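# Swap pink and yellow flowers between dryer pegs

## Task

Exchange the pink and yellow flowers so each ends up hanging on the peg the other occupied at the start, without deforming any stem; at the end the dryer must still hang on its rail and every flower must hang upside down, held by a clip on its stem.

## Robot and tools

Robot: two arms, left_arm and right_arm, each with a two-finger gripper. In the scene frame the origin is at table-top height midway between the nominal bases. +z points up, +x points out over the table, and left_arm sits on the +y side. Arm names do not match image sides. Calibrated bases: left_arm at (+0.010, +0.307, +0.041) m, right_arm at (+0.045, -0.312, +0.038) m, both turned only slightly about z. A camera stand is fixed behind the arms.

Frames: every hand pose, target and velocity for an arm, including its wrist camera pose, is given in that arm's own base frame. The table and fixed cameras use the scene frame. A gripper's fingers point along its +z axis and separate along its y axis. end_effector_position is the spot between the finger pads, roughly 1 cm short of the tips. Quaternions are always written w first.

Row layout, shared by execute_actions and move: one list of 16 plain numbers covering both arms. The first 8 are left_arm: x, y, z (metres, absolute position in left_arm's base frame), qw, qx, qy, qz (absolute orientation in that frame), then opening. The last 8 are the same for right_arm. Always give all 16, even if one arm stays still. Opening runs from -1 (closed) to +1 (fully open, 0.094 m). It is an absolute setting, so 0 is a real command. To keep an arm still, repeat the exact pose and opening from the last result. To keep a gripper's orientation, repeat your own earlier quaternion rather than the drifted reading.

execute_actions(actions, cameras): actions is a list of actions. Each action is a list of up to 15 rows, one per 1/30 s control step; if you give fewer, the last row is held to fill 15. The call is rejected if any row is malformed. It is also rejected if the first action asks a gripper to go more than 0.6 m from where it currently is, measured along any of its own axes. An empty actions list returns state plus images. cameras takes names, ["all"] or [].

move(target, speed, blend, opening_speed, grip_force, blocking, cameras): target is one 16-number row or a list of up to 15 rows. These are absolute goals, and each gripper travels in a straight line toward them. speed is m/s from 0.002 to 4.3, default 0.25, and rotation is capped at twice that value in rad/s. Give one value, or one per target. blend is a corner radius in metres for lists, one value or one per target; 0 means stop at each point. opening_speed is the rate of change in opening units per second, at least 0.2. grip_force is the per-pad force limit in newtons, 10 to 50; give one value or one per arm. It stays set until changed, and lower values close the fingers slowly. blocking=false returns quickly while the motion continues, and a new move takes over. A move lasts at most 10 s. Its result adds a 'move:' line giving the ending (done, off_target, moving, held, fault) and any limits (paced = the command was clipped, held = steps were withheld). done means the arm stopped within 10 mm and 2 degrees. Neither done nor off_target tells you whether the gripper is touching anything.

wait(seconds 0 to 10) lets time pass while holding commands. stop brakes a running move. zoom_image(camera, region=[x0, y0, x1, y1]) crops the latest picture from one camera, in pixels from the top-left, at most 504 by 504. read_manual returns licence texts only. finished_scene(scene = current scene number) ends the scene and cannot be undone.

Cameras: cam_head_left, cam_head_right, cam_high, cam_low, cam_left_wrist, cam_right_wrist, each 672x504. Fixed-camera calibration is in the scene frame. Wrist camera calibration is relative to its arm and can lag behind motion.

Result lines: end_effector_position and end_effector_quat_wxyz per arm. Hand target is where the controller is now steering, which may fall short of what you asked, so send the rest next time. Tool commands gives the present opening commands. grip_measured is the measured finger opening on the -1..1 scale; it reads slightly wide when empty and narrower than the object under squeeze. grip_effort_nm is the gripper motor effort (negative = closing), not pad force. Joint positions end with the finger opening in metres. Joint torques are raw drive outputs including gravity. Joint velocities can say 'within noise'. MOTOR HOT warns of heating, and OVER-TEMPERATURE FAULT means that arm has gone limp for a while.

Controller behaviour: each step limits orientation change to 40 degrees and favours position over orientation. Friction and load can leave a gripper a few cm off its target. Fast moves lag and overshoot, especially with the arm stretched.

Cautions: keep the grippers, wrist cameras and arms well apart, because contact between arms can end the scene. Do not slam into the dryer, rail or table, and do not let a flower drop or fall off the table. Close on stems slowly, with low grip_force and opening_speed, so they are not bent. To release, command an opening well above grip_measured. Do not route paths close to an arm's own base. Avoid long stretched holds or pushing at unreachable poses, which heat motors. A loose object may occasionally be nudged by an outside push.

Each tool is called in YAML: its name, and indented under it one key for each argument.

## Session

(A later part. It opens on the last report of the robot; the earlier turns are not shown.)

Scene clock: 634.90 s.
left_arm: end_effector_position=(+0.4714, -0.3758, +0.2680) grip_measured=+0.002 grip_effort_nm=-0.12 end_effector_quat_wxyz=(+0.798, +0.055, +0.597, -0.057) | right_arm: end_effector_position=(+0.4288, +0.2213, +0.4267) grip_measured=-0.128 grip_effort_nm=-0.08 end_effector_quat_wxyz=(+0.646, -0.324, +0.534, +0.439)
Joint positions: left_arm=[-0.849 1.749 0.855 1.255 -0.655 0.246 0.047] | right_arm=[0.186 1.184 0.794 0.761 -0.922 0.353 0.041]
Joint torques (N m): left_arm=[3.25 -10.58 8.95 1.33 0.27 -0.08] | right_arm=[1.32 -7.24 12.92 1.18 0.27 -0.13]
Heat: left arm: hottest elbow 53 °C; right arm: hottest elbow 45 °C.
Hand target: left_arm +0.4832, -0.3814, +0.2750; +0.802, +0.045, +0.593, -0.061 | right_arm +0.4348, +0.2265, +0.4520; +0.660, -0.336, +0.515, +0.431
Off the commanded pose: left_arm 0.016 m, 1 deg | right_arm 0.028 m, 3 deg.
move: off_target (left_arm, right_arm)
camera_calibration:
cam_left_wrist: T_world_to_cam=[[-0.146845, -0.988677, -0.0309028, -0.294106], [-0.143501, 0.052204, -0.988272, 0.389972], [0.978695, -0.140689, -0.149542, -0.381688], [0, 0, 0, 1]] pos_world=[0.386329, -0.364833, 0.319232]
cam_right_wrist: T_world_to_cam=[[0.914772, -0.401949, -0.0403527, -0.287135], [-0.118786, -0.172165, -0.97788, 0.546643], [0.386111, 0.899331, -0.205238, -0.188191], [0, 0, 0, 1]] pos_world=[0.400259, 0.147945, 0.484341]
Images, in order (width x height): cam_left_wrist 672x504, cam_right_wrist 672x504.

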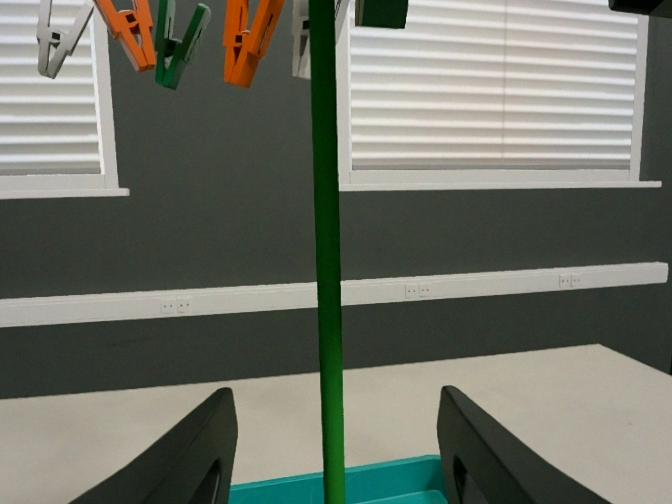

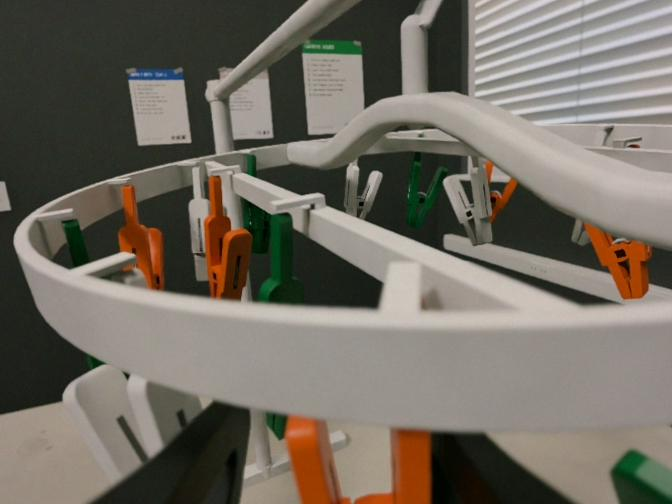

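move:
  target: [0.4907, -0.3831, 0.275, 0.8015, 0.0453, 0.5931, -0.0613, -0.6, 0.4395, 0.2258, 0.441, 0.6598, -0.3366, 0.5155, 0.4308, -0.13]
  speed: 0.08
  opening_speed: 0.8
  cameras: ["cam_left_wrist", "cam_right_wrist"]

zoom_image:
  camera: "cam_right_wrist"
  region: [168, 252, 504, 504]

Scene clock: 645.77 s.
left_arm: end_effector_position=(+0.4777, -0.3775, +0.2682) grip_measured=-0.598 grip_effort_nm=-0.12 end_effector_quat_wxyz=(+0.798, +0.055, +0.597, -0.057) | right_arm: end_effector_position=(+0.4335, +0.2223, +0.4204) grip_measured=-0.128 grip_effort_nm=-0.07 end_effector_quat_wxyz=(+0.645, -0.324, +0.536, +0.439)
Joint positions: left_arm=[-0.841 1.758 0.871 1.247 -0.646 0.242 0.019] | right_arm=[0.186 1.204 0.794 0.776 -0.923 0.352 0.041]
Joint torques (N m): left_arm=[3.31 -10.75 9.02 1.35 0.27 -0.07] | right_arm=[0.97 -7.36 11.81 2.11 0.11 -0.11]
Heat: left arm: hottest elbow 54 °C; right arm: hottest elbow 45 °C.
Hand target: left_arm +0.4900, -0.3825, +0.2751; +0.802, +0.045, +0.593, -0.061 | right_arm +0.4384, +0.2254, +0.4407; +0.660, -0.336, +0.516, +0.431
Off the commanded pose: left_arm 0.016 m, 1 deg | right_arm 0.022 m, 3 deg.
move: off_target (left_arm, right_arm)
camera_calibration:
cam_left_wrist: T_world_to_cam=[[-0.147829, -0.988537, -0.0306776, -0.294378], [-0.143392, 0.0521133, -0.988293, 0.391003], [0.978563, -0.1417, -0.149452, -0.388508], [0, 0, 0, 1]] pos_world=[0.392729, -0.366431, 0.319332]
cam_right_wrist: T_world_to_cam=[[0.914698, -0.401778, -0.043619, -0.289895], [-0.122791, -0.173465, -0.977155, 0.542897], [0.385033, 0.899158, -0.208002, -0.190451], [0, 0, 0, 1]] pos_world=[0.405159, 0.148945, 0.478235]
Images, in order (width x height): cam_left_wrist 672x504, cam_right_wrist 672x504.

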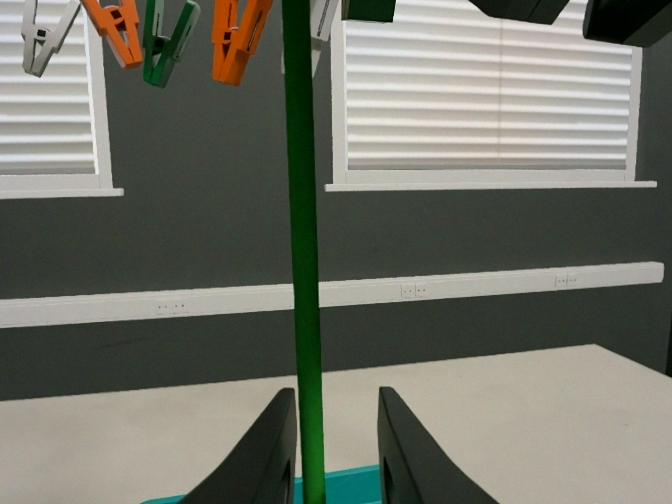

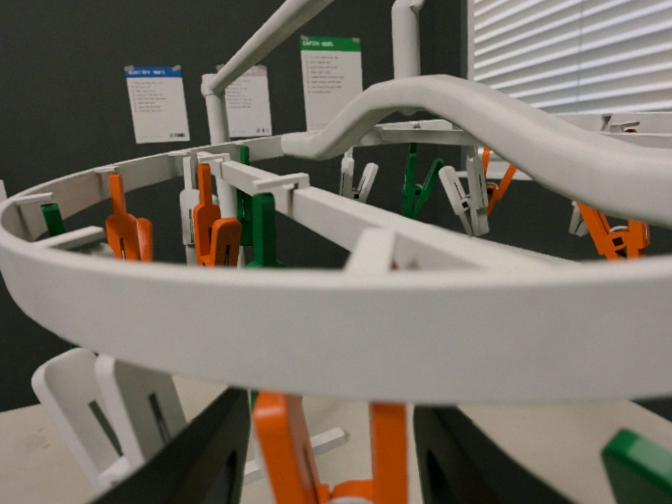

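Scaled by 1.500 from the camera's 672x504 image, which has a finer 960x720 frame.

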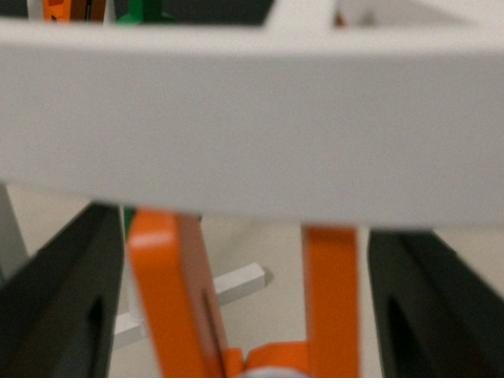

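move:
  target: [0.4919, -0.3760, 0.275, 0.8015, 0.0453, 0.5931, -0.0613, -0.6, 0.4395, 0.2258, 0.441, 0.6598, -0.3366, 0.5155, 0.4308, -0.13]
  speed: 0.08
  opening_speed: 0.8
  cameras: ["cam_left_wrist"]

Scene clock: 651.20 s.
left_arm: end_effector_position=(+0.4819, -0.3735, +0.2686) grip_measured=-0.598 grip_effort_nm=-0.12 end_effector_quat_wxyz=(+0.799, +0.054, +0.596, -0.058) | right_arm: end_effector_position=(+0.4335, +0.2223, +0.4204) grip_measured=-0.128 grip_effort_nm=-0.08 end_effector_quat_wxyz=(+0.645, -0.324, +0.536, +0.439)
Joint positions: left_arm=[-0.829 1.758 0.871 1.247 -0.635 0.237 0.019] | right_arm=[0.186 1.204 0.794 0.776 -0.923 0.352 0.041]
Joint torques (N m): left_arm=[2.9 -11.46 8.17 1.37 0.28 -0.07] | right_arm=[0.91 -7.3 11.86 2.13 0.11 -0.11]
Heat: left arm: hottest elbow 54 °C; right arm: hottest elbow 45 °C.
Hand target: left_arm +0.4915, -0.3757, +0.2751; +0.802, +0.045, +0.593, -0.061 | right_arm +0.4384, +0.2254, +0.4407; +0.660, -0.336, +0.516, +0.431
Off the commanded pose: left_arm 0.012 m, 1 deg | right_arm 0.022 m, 3 deg.
move: off_target (left_arm, right_arm)
camera_calibration:
cam_left_wrist: T_world_to_cam=[[-0.147258, -0.988677, -0.0288652, -0.290571], [-0.141312, 0.0499137, -0.988706, 0.390082], [0.978951, -0.141516, -0.147062, -0.392763], [0, 0, 0, 1]] pos_world=[0.39683, -0.362333, 0.319529]
Images, in order (width x height): cam_left_wrist 672x504.

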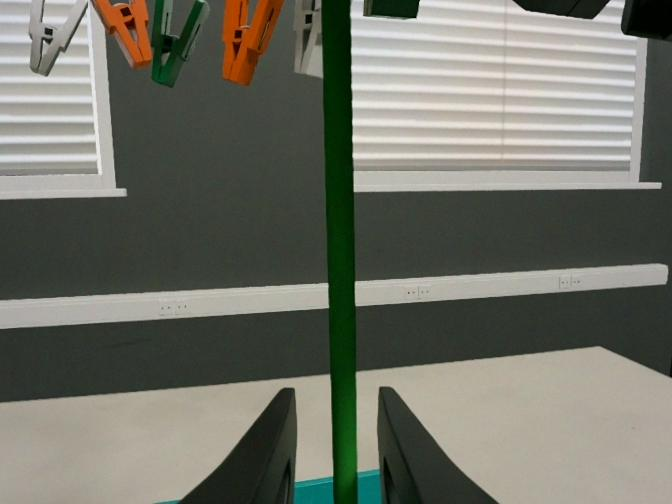

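move:
  target:
    - [0.4919, -0.3760, 0.275, 0.8015, 0.0453, 0.5931, -0.0613, -1.0, 0.4395, 0.2258, 0.441, 0.6598, -0.3366, 0.5155, 0.4308, -0.13]
    - [0.4919, -0.3760, 0.275, 0.8015, 0.0453, 0.5931, -0.0613, -1.0, 0.4395, 0.2258, 0.441, 0.6598, -0.3366, 0.5155, 0.4308, -0.64]
  speed: 0.08
  opening_speed: 0.5
  grip_force: [15, 50]
  cameras: ["cam_left_wrist", "cam_right_wrist", "cam_low", "cam_high"]

zoom_image:
  camera: "cam_right_wrist"
  region: [168, 252, 504, 504]

zoom_image:
  camera: "cam_low"
  region: [110, 70, 210, 170]

zoom_image:
  camera: "cam_high"
  region: [230, 170, 330, 320]

Scene clock: 658.53 s.
left_arm: end_effector_position=(+0.4819, -0.3735, +0.2686) grip_measured=-0.935 grip_effort_nm=-0.42 end_effector_quat_wxyz=(+0.799, +0.053, +0.597, -0.059) | right_arm: end_effector_position=(+0.4339, +0.2223, +0.4198) grip_measured=-0.586 grip_effort_nm=-0.98 end_effector_quat_wxyz=(+0.645, -0.324, +0.536, +0.438)
Joint positions: left_arm=[-0.829 1.758 0.871 1.247 -0.635 0.235 0.003] | right_arm=[0.186 1.205 0.794 0.777 -0.923 0.349 0.019]
Joint torques (N m): left_arm=[3.31 -11.46 8.16 1.39 0.25 -0.05] | right_arm=[0.97 -7.65 11.88 2.11 0.13 -0.09]
Heat: left arm: hottest elbow 54 °C; right arm: hottest elbow 45 °C.
Hand target: left_arm +0.4915, -0.3757, +0.2751; +0.802, +0.045, +0.593, -0.061 | right_arm +0.4384, +0.2254, +0.4407; +0.660, -0.336, +0.515, +0.431
Off the commanded pose: left_arm 0.012 m, 1 deg | right_arm 0.022 m, 3 deg.
grip_force (N): 15, 50
move: off_target (left_arm, right_arm); target 2's new opening was sent with right_arm's hand 0.022 m and 3 deg from that target
camera_calibration:
cam_left_wrist: T_world_to_cam=[[-0.148296, -0.98858, -0.0267957, -0.290686], [-0.141569, 0.0480371, -0.988762, 0.389519], [0.978758, -0.142836, -0.147076, -0.393144], [0, 0, 0, 1]] pos_world=[0.396829, -0.362232, 0.319531]
cam_right_wrist: T_world_to_cam=[[0.914507, -0.402414, -0.0417167, -0.290848], [-0.121402, -0.174597, -0.977127, 0.542074], [0.385926, 0.898654, -0.208524, -0.190887], [0, 0, 0, 1]] pos_world=[0.405459, 0.149145, 0.477737]
Images, in order (width x height): cam_high 672x504, cam_low 672x504, cam_left_wrist 672x504, cam_right_wrist 672x504.

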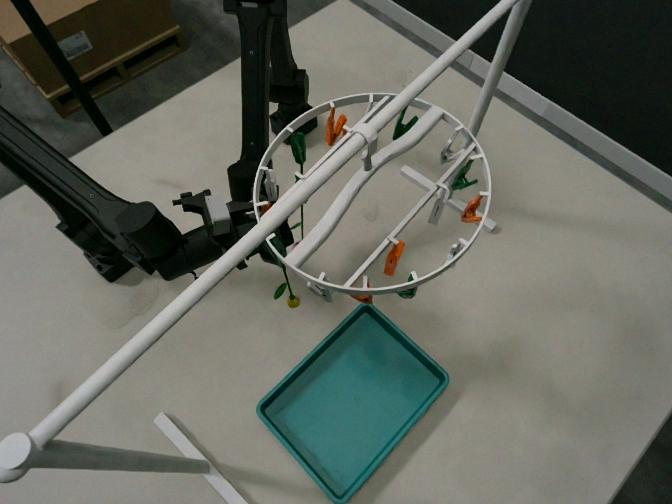

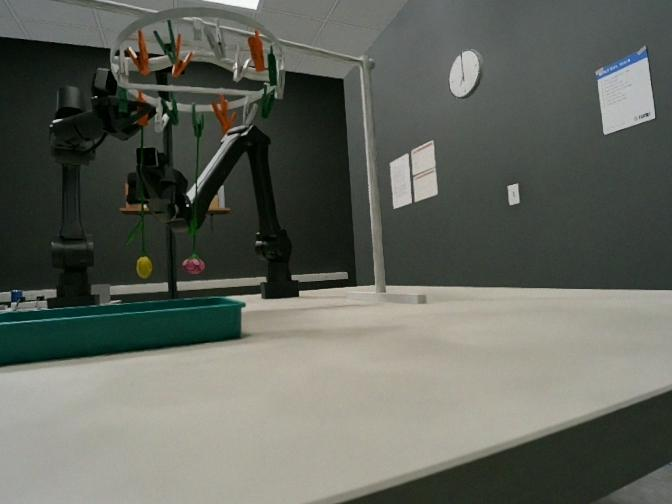

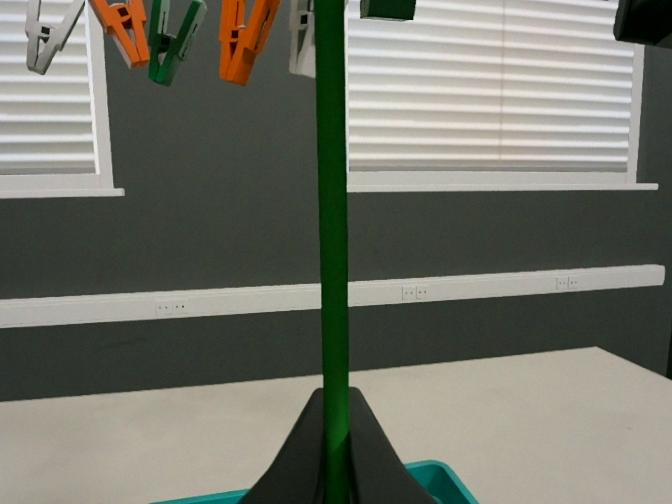

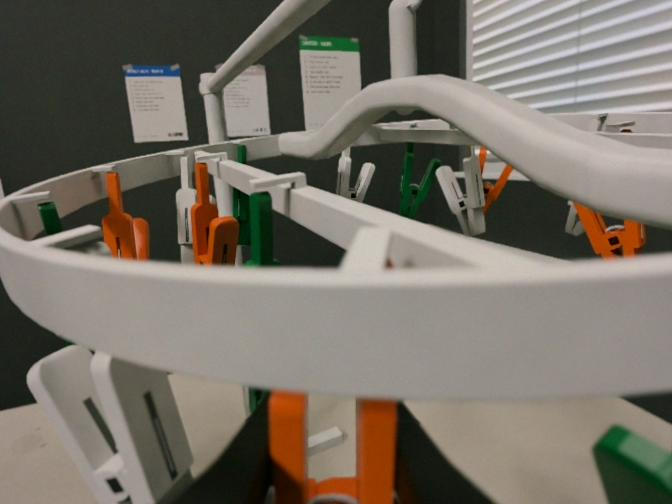

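Scaled by 1.500 from the camera's 672x504 image, which has a finer 960x720 frame.

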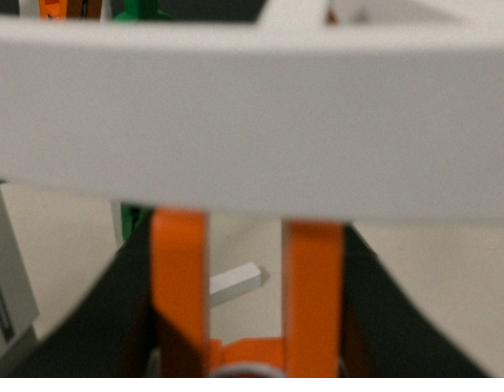

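Scaled by 5.040 from the camera's 672x504 image, which has a finer 960x720 frame.

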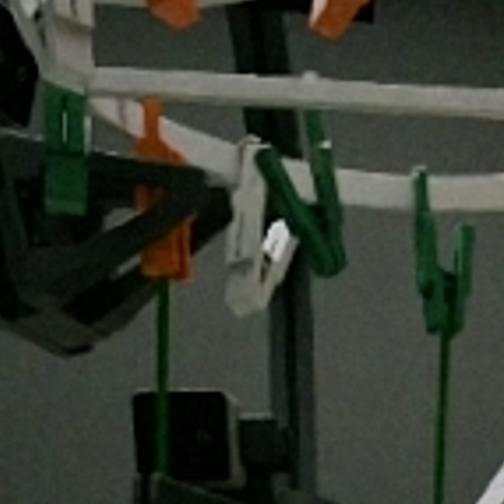

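Scaled by 3.360 from the camera's 672x504 image, which has a finer 960x720 frame.

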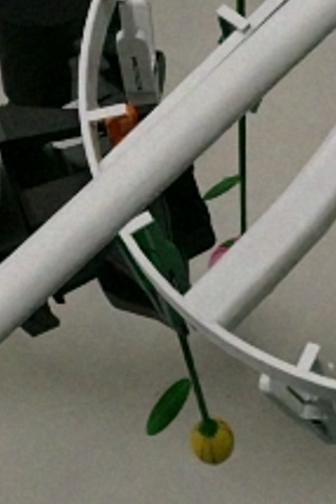

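move:
  target: [0.4919, -0.3760, 0.217, 0.8015, 0.0453, 0.5931, -0.0613, -1.0, 0.4395, 0.2258, 0.441, 0.6598, -0.3366, 0.5155, 0.4308, -0.64]
  speed: 0.08
  cameras: ["cam_low", "cam_right_wrist"]

zoom_image:
  camera: "cam_low"
  region: [110, 70, 210, 290]

Scene clock: 680.93 s.
left_arm: end_effector_position=(+0.4858, -0.3777, +0.2152) grip_measured=-0.935 grip_effort_nm=-0.42 end_effector_quat_wxyz=(+0.797, +0.056, +0.599, -0.057) | right_arm: end_effector_position=(+0.4339, +0.2223, +0.4198) grip_measured=-0.588 grip_effort_nm=-1.03 end_effector_quat_wxyz=(+0.645, -0.324, +0.536, +0.438)
Joint positions: left_arm=[-0.829 1.894 0.871 1.372 -0.635 0.234 0.003] | right_arm=[0.186 1.205 0.794 0.777 -0.923 0.349 0.019]
Joint torques (N m): left_arm=[3.25 -11.87 6.15 2.58 0.24 -0.04] | right_arm=[0.97 -7.47 11.86 2.1 0.12 -0.1]
Heat: left arm: hottest elbow 54 °C; right arm: hottest elbow 45 °C.
Hand target: left_arm +0.4918, -0.3759, +0.2169; +0.801, +0.045, +0.593, -0.061 | right_arm +0.4384, +0.2254, +0.4407; +0.660, -0.336, +0.515, +0.431
Off the commanded pose: left_arm 0.007 m, 2 deg | right_arm 0.022 m, 3 deg.
grip_force (N): 15, 50
move: off_target (right_arm)
camera_calibration:
cam_right_wrist: T_world_to_cam=[[0.914507, -0.402414, -0.0417167, -0.290848], [-0.121402, -0.174597, -0.977127, 0.542074], [0.385926, 0.898654, -0.208524, -0.190887], [0, 0, 0, 1]] pos_world=[0.405459, 0.149145, 0.477737]
Images, in order (width x height): cam_low 672x504, cam_right_wrist 672x504.

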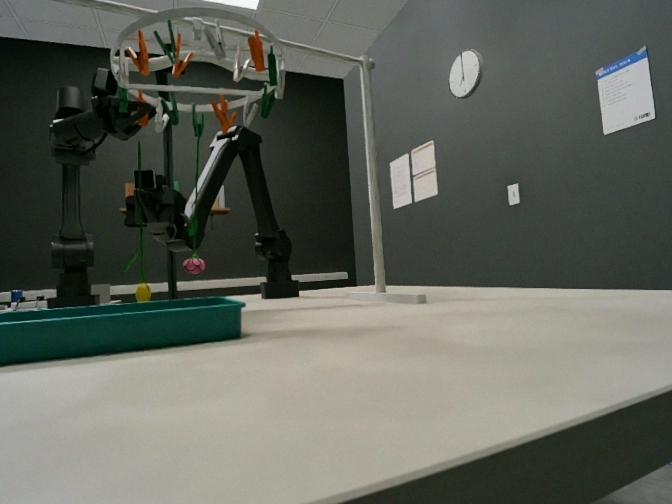

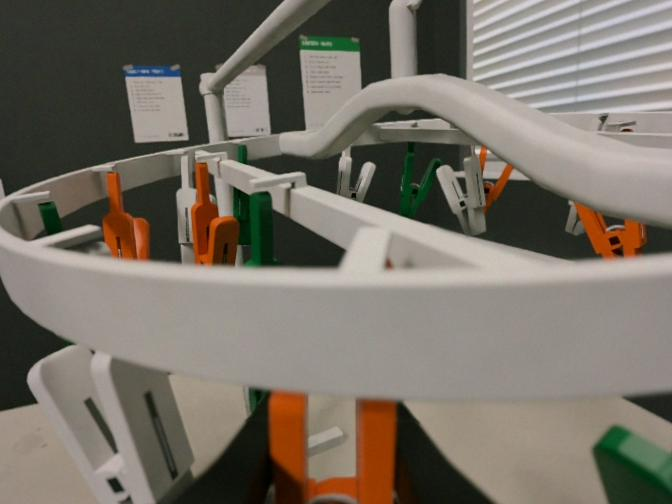

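Scaled by 2.291 from the camera's 672x504 image, which has a finer 960x720 frame.

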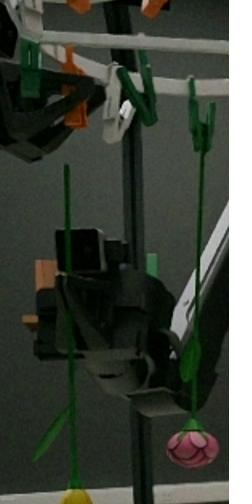

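move:
  target:
    - [0.4919, -0.3760, 0.217, 0.8015, 0.0453, 0.5931, -0.0613, -1.0, 0.4395, 0.2258, 0.441, 0.6598, -0.3366, 0.5155, 0.4308, -0.13]
    - [0.3855, -0.363, 0.253, 0.8015, 0.0453, 0.5931, -0.0613, -1.0, 0.3985, 0.1335, 0.442, 0.6598, -0.3366, 0.5155, 0.4308, -0.13]
    - [0.3855, -0.363, 0.253, 0.8015, 0.0453, 0.5931, -0.0613, -1.0, 0.303, 0.159, 0.299, 0.6929, -0.2964, 0.5317, 0.3863, 0.0]
  speed: [0.1, 0.12, 0.15]
  opening_speed: 0.6
  blend: [0, 0.015, 0]
  cameras: ["cam_left_wrist", "cam_right_wrist", "cam_head_right"]

Scene clock: 696.73 s.
left_arm: end_effector_position=(+0.3909, -0.3631, +0.2407) grip_measured=-0.935 grip_effort_nm=-0.42 end_effector_quat_wxyz=(+0.795, +0.052, +0.602, -0.054) | right_arm: end_effector_position=(+0.3082, +0.1564, +0.3014) grip_measured=-0.002 grip_effort_nm=0.08 end_effector_quat_wxyz=(+0.690, -0.289, +0.537, +0.390)
Joint positions: left_arm=[-0.981 1.716 0.676 1.432 -0.788 0.303 0.003] | right_arm=[0.067 0.983 0.246 1.159 -0.897 0.358 0.047]
Joint torques (N m): left_arm=[1.9 -11.69 4.85 2.45 0.11 0.17] | right_arm=[1.38 -1.79 6.09 2.07 0.28 -0.13]
Heat: left arm: hottest elbow 52 °C; right arm: hottest elbow 45 °C.
Hand target: left_arm +0.3856, -0.3630, +0.2528; +0.801, +0.045, +0.593, -0.061 | right_arm +0.3030, +0.1590, +0.2990; +0.693, -0.296, +0.532, +0.386
Off the commanded pose: left_arm 0.013 m, 2 deg | right_arm 0.006 m, 1 deg.
grip_force (N): 15, 50
move: off_target (left_arm)
camera_calibration:
cam_left_wrist: T_world_to_cam=[[-0.139785, -0.98974, -0.0295687, -0.297734], [-0.155546, 0.0514399, -0.986488, 0.354712], [0.977888, -0.133297, -0.161141, -0.299494], [0, 0, 0, 1]] pos_world=[0.306427, -0.352847, 0.292855]
cam_right_wrist: T_world_to_cam=[[0.850337, -0.52616, -0.00913105, -0.178088], [-0.0965922, -0.139001, -0.98557, 0.388846], [0.517298, 0.838948, -0.16902, -0.150906], [0, 0, 0, 1]] pos_world=[0.267058, 0.0869497, 0.356103]
Images, in order (width x height): cam_head_right 672x504, cam_left_wrist 672x504, cam_right_wrist 672x504.

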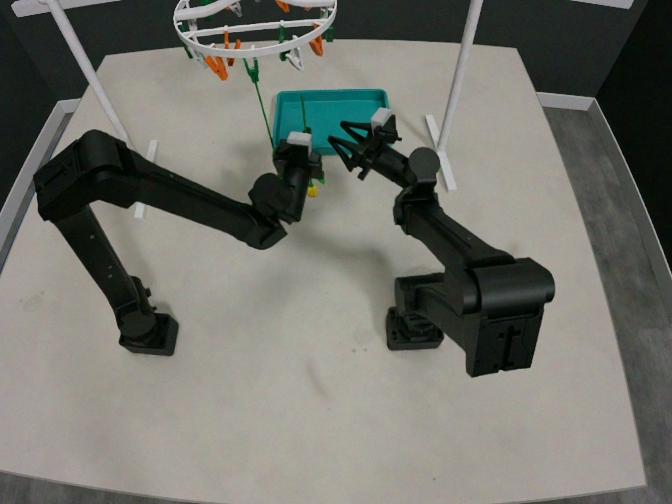

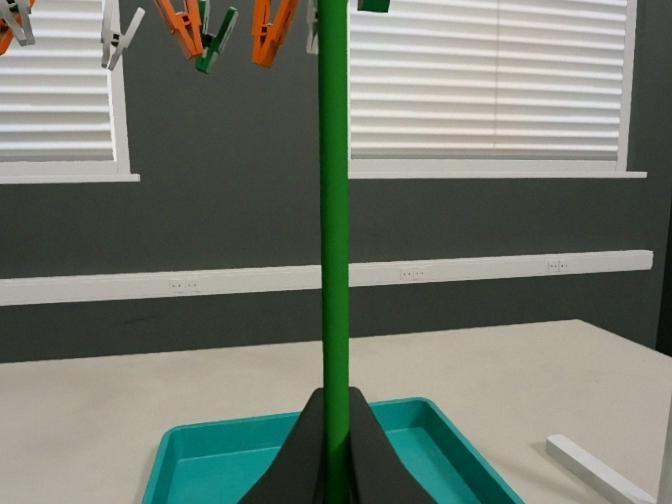

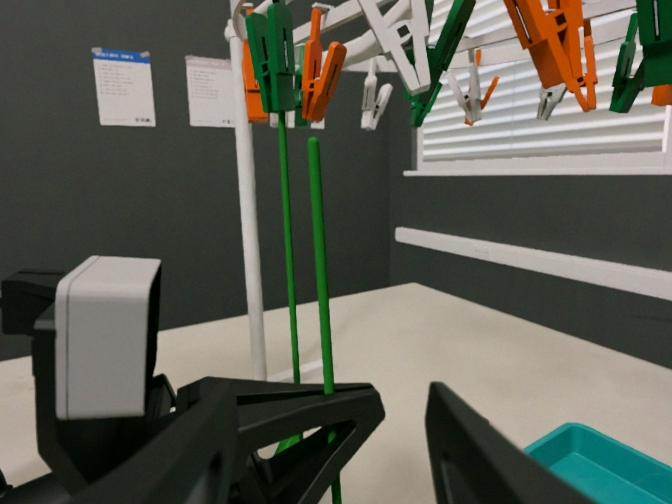

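move:
  target:
    - [0.3855, -0.363, 0.253, 0.8015, 0.0453, 0.5931, -0.0613, -1.0, 0.2995, 0.163, 0.224, 0.6929, -0.2964, 0.5317, 0.3863, 0.0]
    - [0.3855, -0.363, 0.253, 0.8015, 0.0453, 0.5931, -0.0613, -1.0, 0.345, 0.229, 0.228, 0.6929, -0.2964, 0.5317, 0.3863, 0.0]
  speed: [0.12, 0.1]
  blend: [0.01, 0]
  cameras: ["cam_left_wrist", "cam_right_wrist", "cam_low"]

zoom_image:
  camera: "cam_low"
  region: [70, 100, 250, 300]

Scene clock: 732.37 s.
left_arm: end_effector_position=(+0.3887, -0.3530, +0.2310) grip_measured=-0.935 grip_effort_nm=-0.42 end_effector_quat_wxyz=(+0.790, +0.057, +0.610, -0.038) | right_arm: end_effector_position=(+0.3407, +0.2114, +0.2270) grip_measured=-0.001 grip_effort_nm=0.08 end_effector_quat_wxyz=(+0.700, -0.281, +0.539, +0.376)
Joint positions: left_arm=[-0.977 1.715 0.648 1.435 -0.803 0.315 0.003] | right_arm=[0.288 1.468 0.262 1.543 -0.658 0.223 0.047]
Joint torques (N m): left_arm=[1.61 -11.46 6.45 2.37 0.64 0.03] | right_arm=[3.37 -4.72 6.54 1.02 -0.14 -0.06]
Heat: left arm: hottest elbow 47 °C; right arm: hottest elbow 42 °C.
Hand target: left_arm +0.3851, -0.3624, +0.2528; +0.801, +0.045, +0.593, -0.061 | right_arm +0.3441, +0.2284, +0.2281; +0.693, -0.296, +0.532, +0.386
Off the commanded pose: left_arm 0.024 m, 4 deg | right_arm 0.018 m, 2 deg.
grip_force (N): 15, 50
move: off_target (left_arm, right_arm)
camera_calibration:
cam_left_wrist: T_world_to_cam=[[-0.119743, -0.991253, -0.0554857, -0.290651], [-0.172366, 0.0757958, -0.982113, 0.358341], [0.977728, -0.108037, -0.179934, -0.2842], [0, 0, 0, 1]] pos_world=[0.304833, -0.345973, 0.284667]
cam_right_wrist: T_world_to_cam=[[0.830778, -0.556603, -0.00132337, -0.166125], [-0.09199, -0.134957, -0.986572, 0.324185], [0.54895, 0.819744, -0.163322, -0.234482], [0, 0, 0, 1]] pos_world=[0.296553, 0.1435, 0.281316]
Images, in order (width x height): cam_low 672x504, cam_left_wrist 672x504, cam_right_wrist 672x504.

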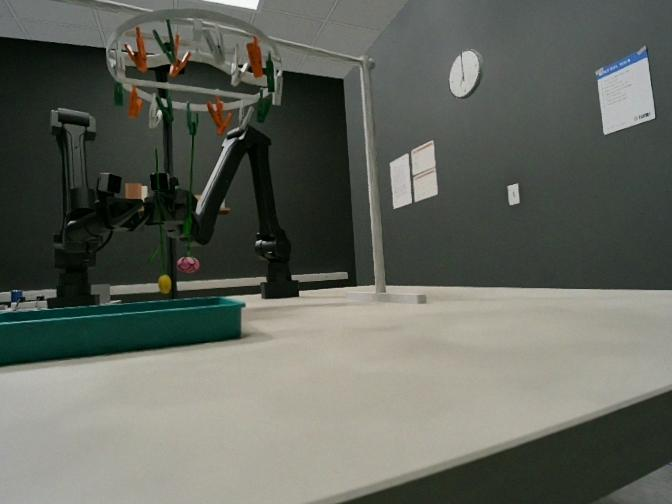

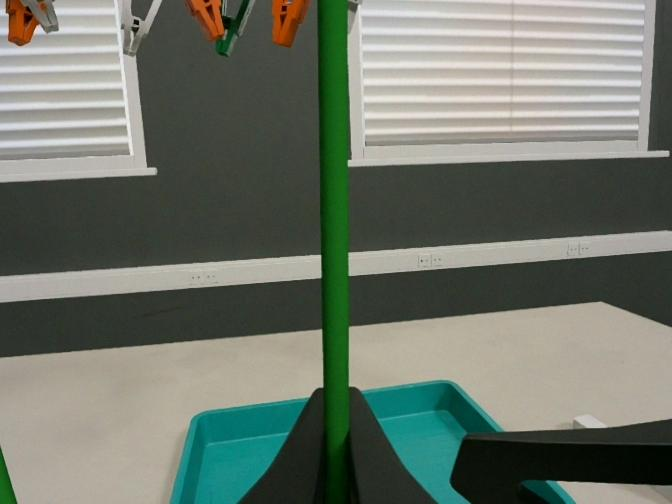

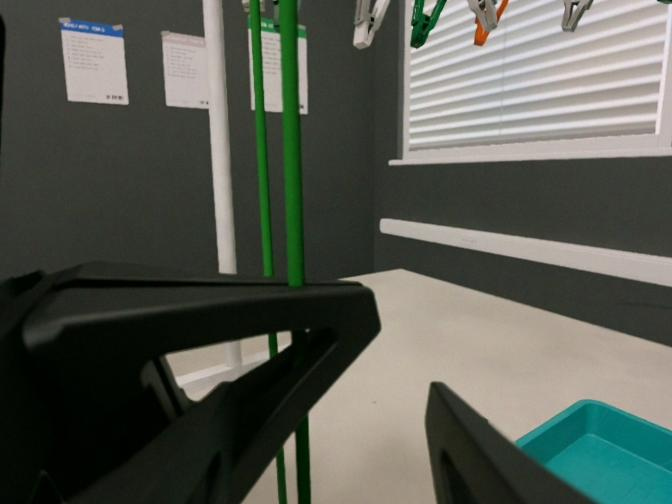

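Scaled by 2.520 from the camera's 672x504 image, which has a finer 960x720 frame.

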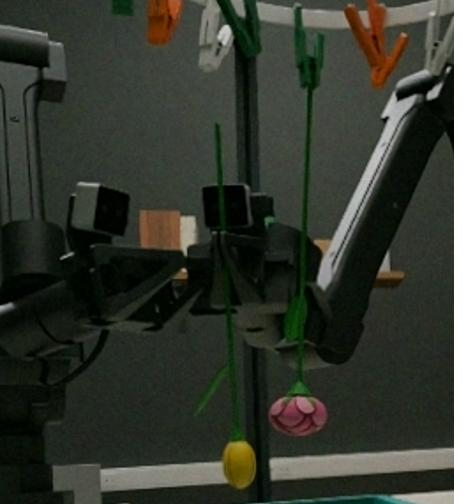

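move:
  target:
    - [0.3855, -0.363, 0.253, 0.8015, 0.0453, 0.5931, -0.0613, -1.0, 0.300, 0.160, 0.215, 0.6929, -0.2964, 0.5317, 0.3863, 0.0]
  speed: 0.1
  cameras: ["cam_right_wrist", "cam_left_wrist"]

zoom_image:
  camera: "cam_right_wrist"
  region: [84, 0, 588, 504]

Scene clock: 742.57 s.
left_arm: end_effector_position=(+0.3869, -0.3552, +0.2312) grip_measured=-0.935 grip_effort_nm=-0.42 end_effector_quat_wxyz=(+0.790, +0.061, +0.608, -0.041) | right_arm: end_effector_position=(+0.3032, +0.1635, +0.2141) grip_measured=-0.001 grip_effort_nm=0.08 end_effector_quat_wxyz=(+0.680, -0.307, +0.551, +0.374)
Joint positions: left_arm=[-0.98 1.714 0.646 1.435 -0.793 0.316 0.003] | right_arm=[0.093 1.382 0.147 1.566 -0.89 0.256 0.047]
Joint torques (N m): left_arm=[1.9 -11.4 6.57 2.36 0.3 0.02] | right_arm=[-0.32 -4.66 2.96 2.21 0.1 0.2]
Heat: left arm: hottest elbow 47 °C; right arm: hottest elbow 41 °C.
Hand target: left_arm +0.3852, -0.3623, +0.2528; +0.801, +0.045, +0.593, -0.061 | right_arm +0.3000, +0.1604, +0.2155; +0.682, -0.302, +0.551, +0.375
Off the commanded pose: left_arm 0.023 m, 4 deg | right_arm 0.005 m, 3 deg.
joint sent to its limit (right arm) — joint 4 (wrist pitch), upper limit. The joint targets are off in orientation, not in position.
grip_force (N): 15, 50
move: off_target (left_arm, right_arm)
camera_calibration:
cam_left_wrist: T_world_to_cam=[[-0.130983, -0.989665, -0.0583674, -0.287447], [-0.168957, 0.0802975, -0.982347, 0.358823], [0.976881, -0.118809, -0.177729, -0.286679], [0, 0, 0, 1]] pos_world=[0.303026, -0.347349, 0.28476]
cam_right_wrist: T_world_to_cam=[[0.848095, -0.529631, 0.0150304, -0.17491], [-0.104413, -0.194873, -0.975255, 0.312713], [0.519455, 0.825539, -0.220571, -0.156448], [0, 0, 0, 1]] pos_world=[0.262259, 0.0974554, 0.273096]
Images, in order (width x height): cam_left_wrist 672x504, cam_right_wrist 672x504.

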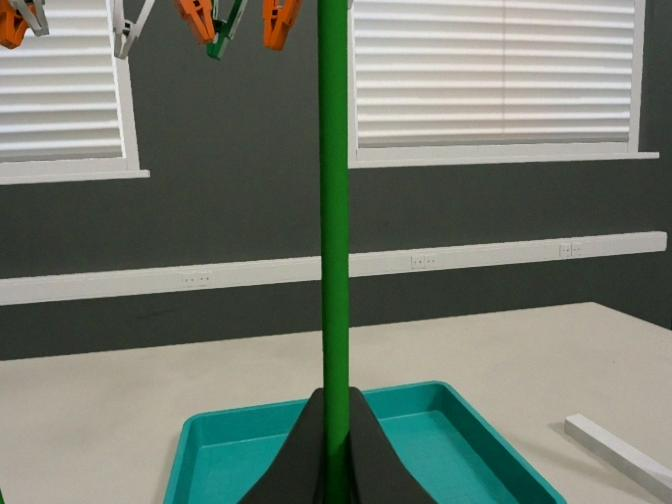

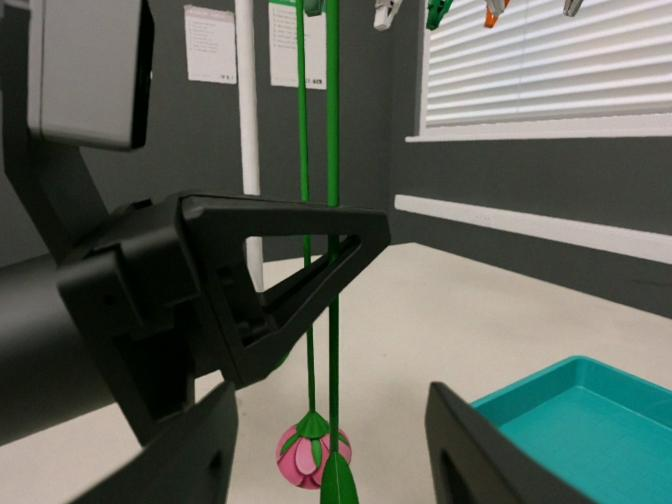

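Scaled by 1.000.

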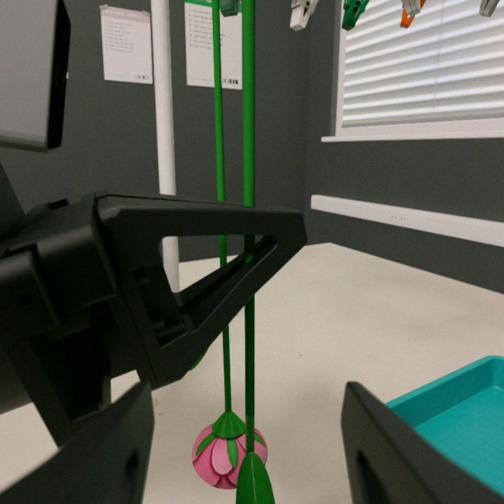

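move:
  target:
    - [0.3855, -0.363, 0.276, 0.8015, 0.0453, 0.5931, -0.0613, -1.0, 0.299, 0.161, 0.2015, 0.6929, -0.2964, 0.5317, 0.3863, -0.5]
    - [0.3855, -0.363, 0.276, 0.8015, 0.0453, 0.5931, -0.0613, -1.0, 0.350, 0.2425, 0.206, 0.6929, -0.2964, 0.5317, 0.3863, -0.5]
  speed: [0.08, 0.08]
  opening_speed: 1.0
  cameras: ["cam_right_wrist", "cam_left_wrist", "cam_low"]

zoom_image:
  camera: "cam_low"
  region: [70, 100, 250, 300]

Scene clock: 758.57 s.
left_arm: end_effector_position=(+0.3846, -0.3521, +0.2549) grip_measured=-0.935 grip_effort_nm=-0.42 end_effector_quat_wxyz=(+0.793, +0.056, +0.604, -0.046) | right_arm: end_effector_position=(+0.3438, +0.2362, +0.2000) grip_measured=-0.499 grip_effort_nm=-0.08 end_effector_quat_wxyz=(+0.678, -0.290, +0.553, +0.387)
Joint positions: left_arm=[-0.981 1.647 0.646 1.385 -0.793 0.316 0.003] | right_arm=[0.355 1.577 0.286 1.566 -0.629 0.2 0.024]
Joint torques (N m): left_arm=[1.85 -10.93 7.75 1.25 0.29 0.03] | right_arm=[1.44 -6.3 5.38 2.33 0.18 -0.11]
Heat: left arm: hottest elbow 48 °C; right arm: hottest elbow 39 °C.
Hand target: left_arm +0.3848, -0.3623, +0.2760; +0.801, +0.045, +0.593, -0.061 | right_arm +0.3497, +0.2424, +0.2062; +0.688, -0.299, +0.538, +0.383
Off the commanded pose: left_arm 0.024 m, 3 deg | right_arm 0.011 m, 3 deg.
joint sent to its limit (right arm) — joint 4 (wrist pitch), upper limit. The joint targets still meet the commanded pose.
grip_force (N): 15, 50
move: off_target (left_arm, right_arm)
camera_calibration:
cam_left_wrist: T_world_to_cam=[[-0.13117, -0.990313, -0.0455513, -0.286657], [-0.15936, 0.0664138, -0.984984, 0.373466], [0.978468, -0.121941, -0.166527, -0.284339], [0, 0, 0, 1]] pos_world=[0.300131, -0.343356, 0.30745]
cam_right_wrist: T_world_to_cam=[[0.848681, -0.528339, -0.0244726, -0.163216], [-0.128678, -0.161376, -0.978468, 0.318299], [0.513013, 0.833556, -0.204942, -0.243438], [0, 0, 0, 1]] pos_world=[0.304364, 0.168051, 0.25756]
Images, in order (width x height): cam_low 672x504, cam_left_wrist 672x504, cam_right_wrist 672x504.

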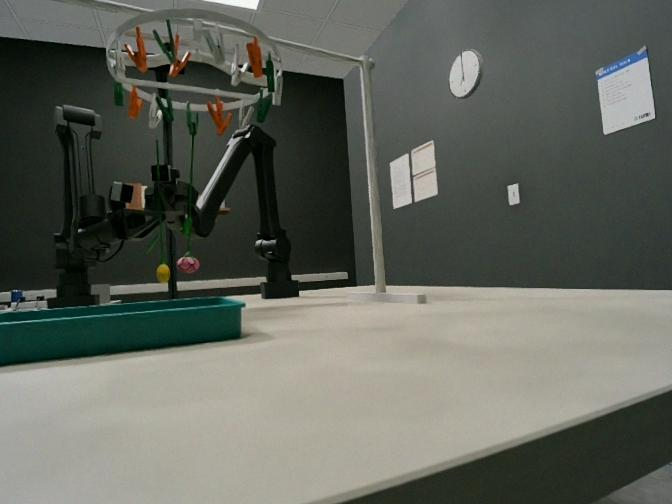

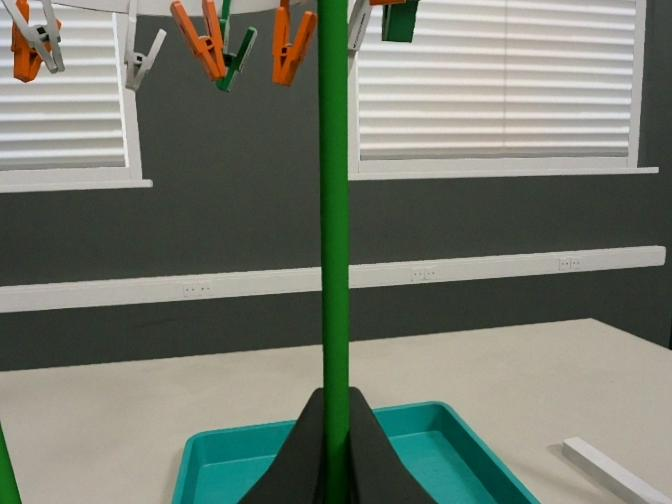

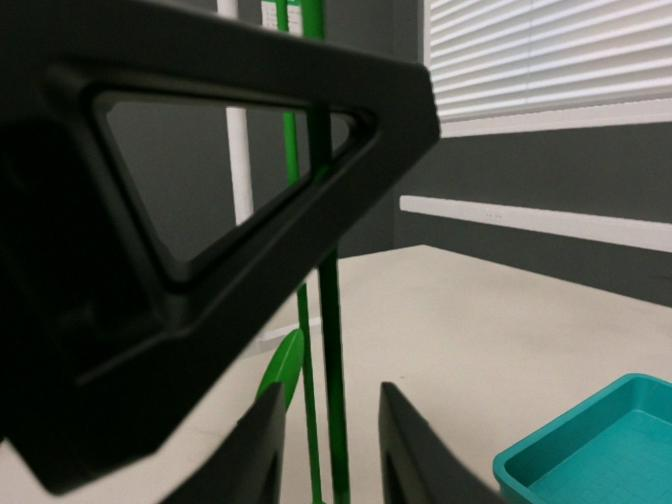

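Scaled by 2.520 from the camera's 672x504 image, which has a finer 960x720 frame.

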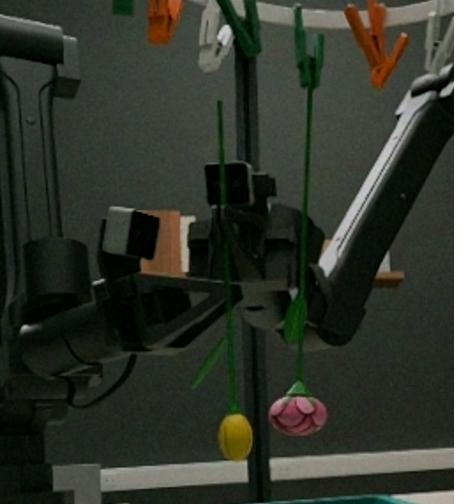

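move:
  target:
    - [0.3855, -0.363, 0.276, 0.8015, 0.0453, 0.5931, -0.0613, -1.0, 0.350, 0.2425, 0.195, 0.6929, -0.2964, 0.5317, 0.3863, -0.5]
    - [0.3855, -0.363, 0.276, 0.8015, 0.0453, 0.5931, -0.0613, -1.0, 0.3566, 0.253, 0.195, 0.6929, -0.2964, 0.5317, 0.3863, -0.5]
  speed: [0.06, 0.06]
  cameras: ["cam_right_wrist", "cam_low"]

Scene clock: 769.67 s.
left_arm: end_effector_position=(+0.3846, -0.3521, +0.2549) grip_measured=-0.935 grip_effort_nm=-0.42 end_effector_quat_wxyz=(+0.793, +0.056, +0.604, -0.046) | right_arm: end_effector_position=(+0.3508, +0.2466, +0.1900) grip_measured=-0.499 grip_effort_nm=-0.08 end_effector_quat_wxyz=(+0.675, -0.293, +0.558, +0.384)
Joint positions: left_arm=[-0.981 1.647 0.646 1.385 -0.793 0.316 0.003] | right_arm=[0.38 1.623 0.311 1.566 -0.607 0.18 0.024]
Joint torques (N m): left_arm=[1.85 -10.99 7.73 1.25 0.3 0.03] | right_arm=[1.32 -7 5.18 2.35 0.18 -0.1]
Heat: left arm: hottest elbow 49 °C; right arm: hottest elbow 38 °C.
Hand target: left_arm +0.3848, -0.3623, +0.2760; +0.801, +0.045, +0.593, -0.061 | right_arm +0.3564, +0.2530, +0.1953; +0.685, -0.301, +0.544, +0.381
Off the commanded pose: left_arm 0.024 m, 3 deg | right_arm 0.010 m, 4 deg.
joint sent to its limit (right arm) — joint 4 (wrist pitch), upper limit. The joint targets still meet the commanded pose.
grip_force (N): 15, 50
move: off_target (left_arm, right_arm)
camera_calibration:
cam_right_wrist: T_world_to_cam=[[0.848138, -0.529272, -0.0231036, -0.163714], [-0.135087, -0.173891, -0.975456, 0.315919], [0.512264, 0.830442, -0.218981, -0.254041], [0, 0, 0, 1]] pos_world=[0.311665, 0.179252, 0.248752]
Images, in order (width x height): cam_low 672x504, cam_right_wrist 672x504.

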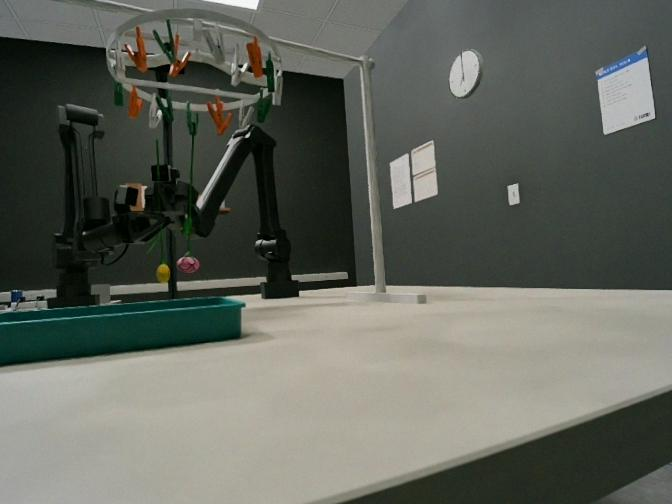

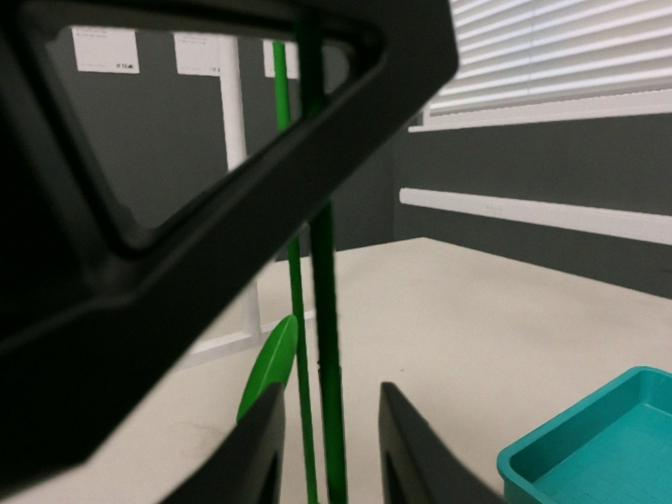

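move:
  target:
    - [0.3855, -0.363, 0.276, 0.8015, 0.0453, 0.5931, -0.0613, -1.0, 0.3566, 0.253, 0.195, 0.6929, -0.2964, 0.5317, 0.3863, -1.0]
    - [0.3855, -0.363, 0.276, 0.8015, 0.0453, 0.5931, -0.0613, -0.5, 0.3566, 0.253, 0.195, 0.6929, -0.2964, 0.5317, 0.3863, -1.0]
  speed: [0.06, 0.06]
  opening_speed: 0.6
  grip_force: [15, 15]
  cameras: ["cam_right_wrist", "cam_low", "cam_left_wrist"]

zoom_image:
  camera: "cam_low"
  region: [70, 100, 250, 300]

Scene clock: 777.80 s.
left_arm: end_effector_position=(+0.3846, -0.3521, +0.2548) grip_measured=-0.502 grip_effort_nm=0.05 end_effector_quat_wxyz=(+0.793, +0.056, +0.604, -0.045) | right_arm: end_effector_position=(+0.3504, +0.2472, +0.1900) grip_measured=-0.908 grip_effort_nm=-0.38 end_effector_quat_wxyz=(+0.676, -0.295, +0.557, +0.383)
Joint positions: left_arm=[-0.981 1.647 0.646 1.385 -0.793 0.316 0.023] | right_arm=[0.382 1.624 0.311 1.567 -0.606 0.174 0.004]
Joint torques (N m): left_arm=[1.85 -10.93 7.73 1.29 0.29 0.04] | right_arm=[1.2 -6.95 5.19 2.39 0.14 -0.08]
Heat: left arm: hottest elbow 49 °C; right arm: hottest elbow 37 °C.
Hand target: left_arm +0.3849, -0.3622, +0.2760; +0.802, +0.045, +0.593, -0.061 | right_arm +0.3565, +0.2529, +0.1954; +0.685, -0.301, +0.544, +0.380
Off the commanded pose: left_arm 0.024 m, 3 deg | right_arm 0.010 m, 3 deg.
joint sent to its limit (right arm) — joint 4 (wrist pitch), upper limit. The joint targets still meet the commanded pose.
grip_force (N): 15, 15
move: off_target (left_arm, right_arm); target 2's new opening was sent with left_arm's hand 0.024 m and 3 deg from that target
camera_calibration:
cam_left_wrist: T_world_to_cam=[[-0.131224, -0.990293, -0.045821, -0.286636], [-0.159612, 0.0667227, -0.984922, 0.373652], [0.978419, -0.121932, -0.166818, -0.284342], [0, 0, 0, 1]] pos_world=[0.300231, -0.343455, 0.307451]
cam_right_wrist: T_world_to_cam=[[0.848179, -0.529427, -0.0173271, -0.164118], [-0.130295, -0.176813, -0.975582, 0.315037], [0.513436, 0.829726, -0.21895, -0.254588], [0, 0, 0, 1]] pos_world=[0.310964, 0.180052, 0.248759]
Images, in order (width x height): cam_low 672x504, cam_left_wrist 672x504, cam_right_wrist 672x504.

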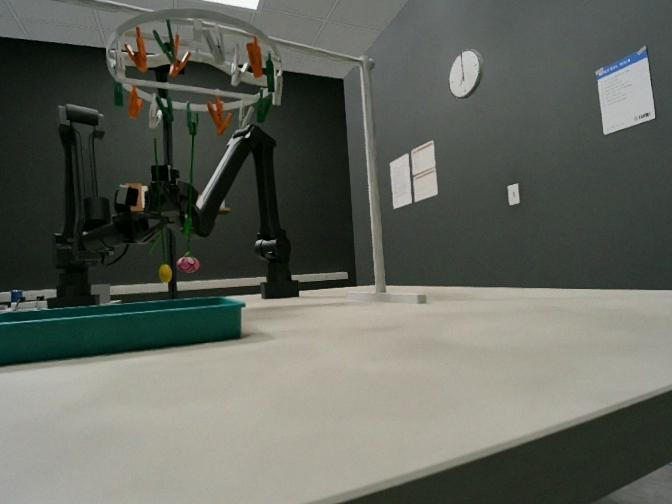

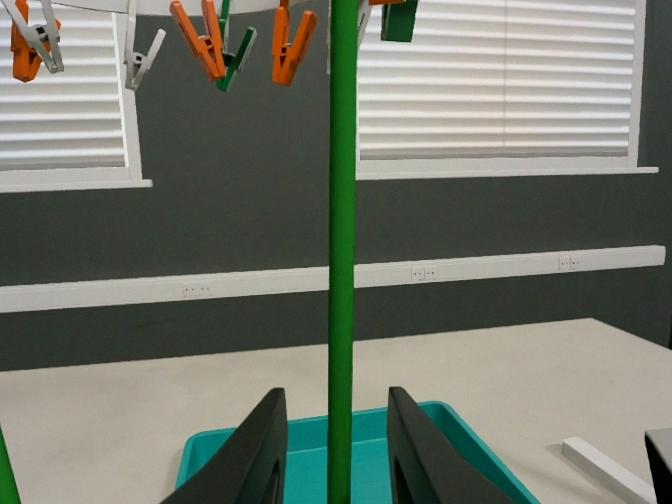

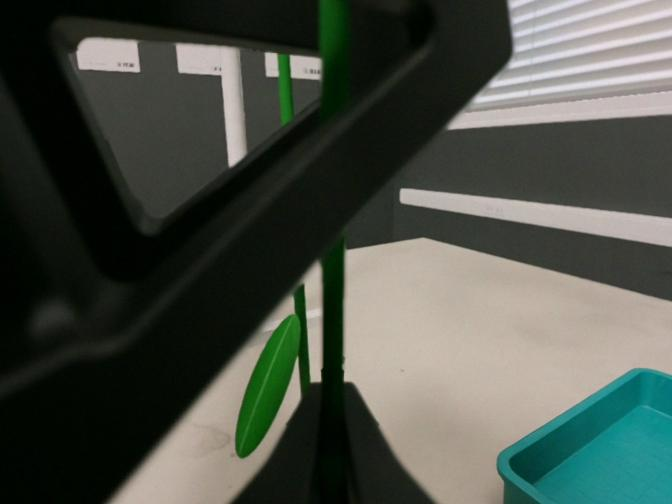

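Scaled by 2.520 from the camera's 672x504 image, which has a finer 960x720 frame.

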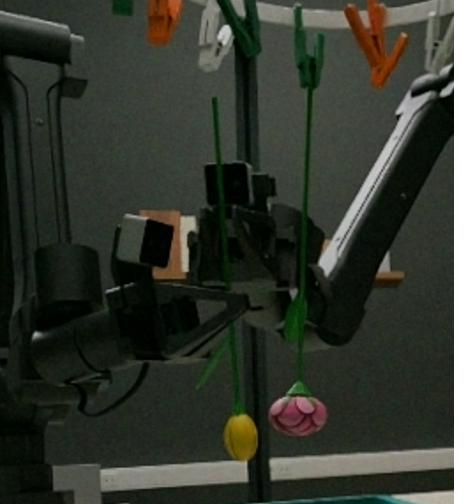

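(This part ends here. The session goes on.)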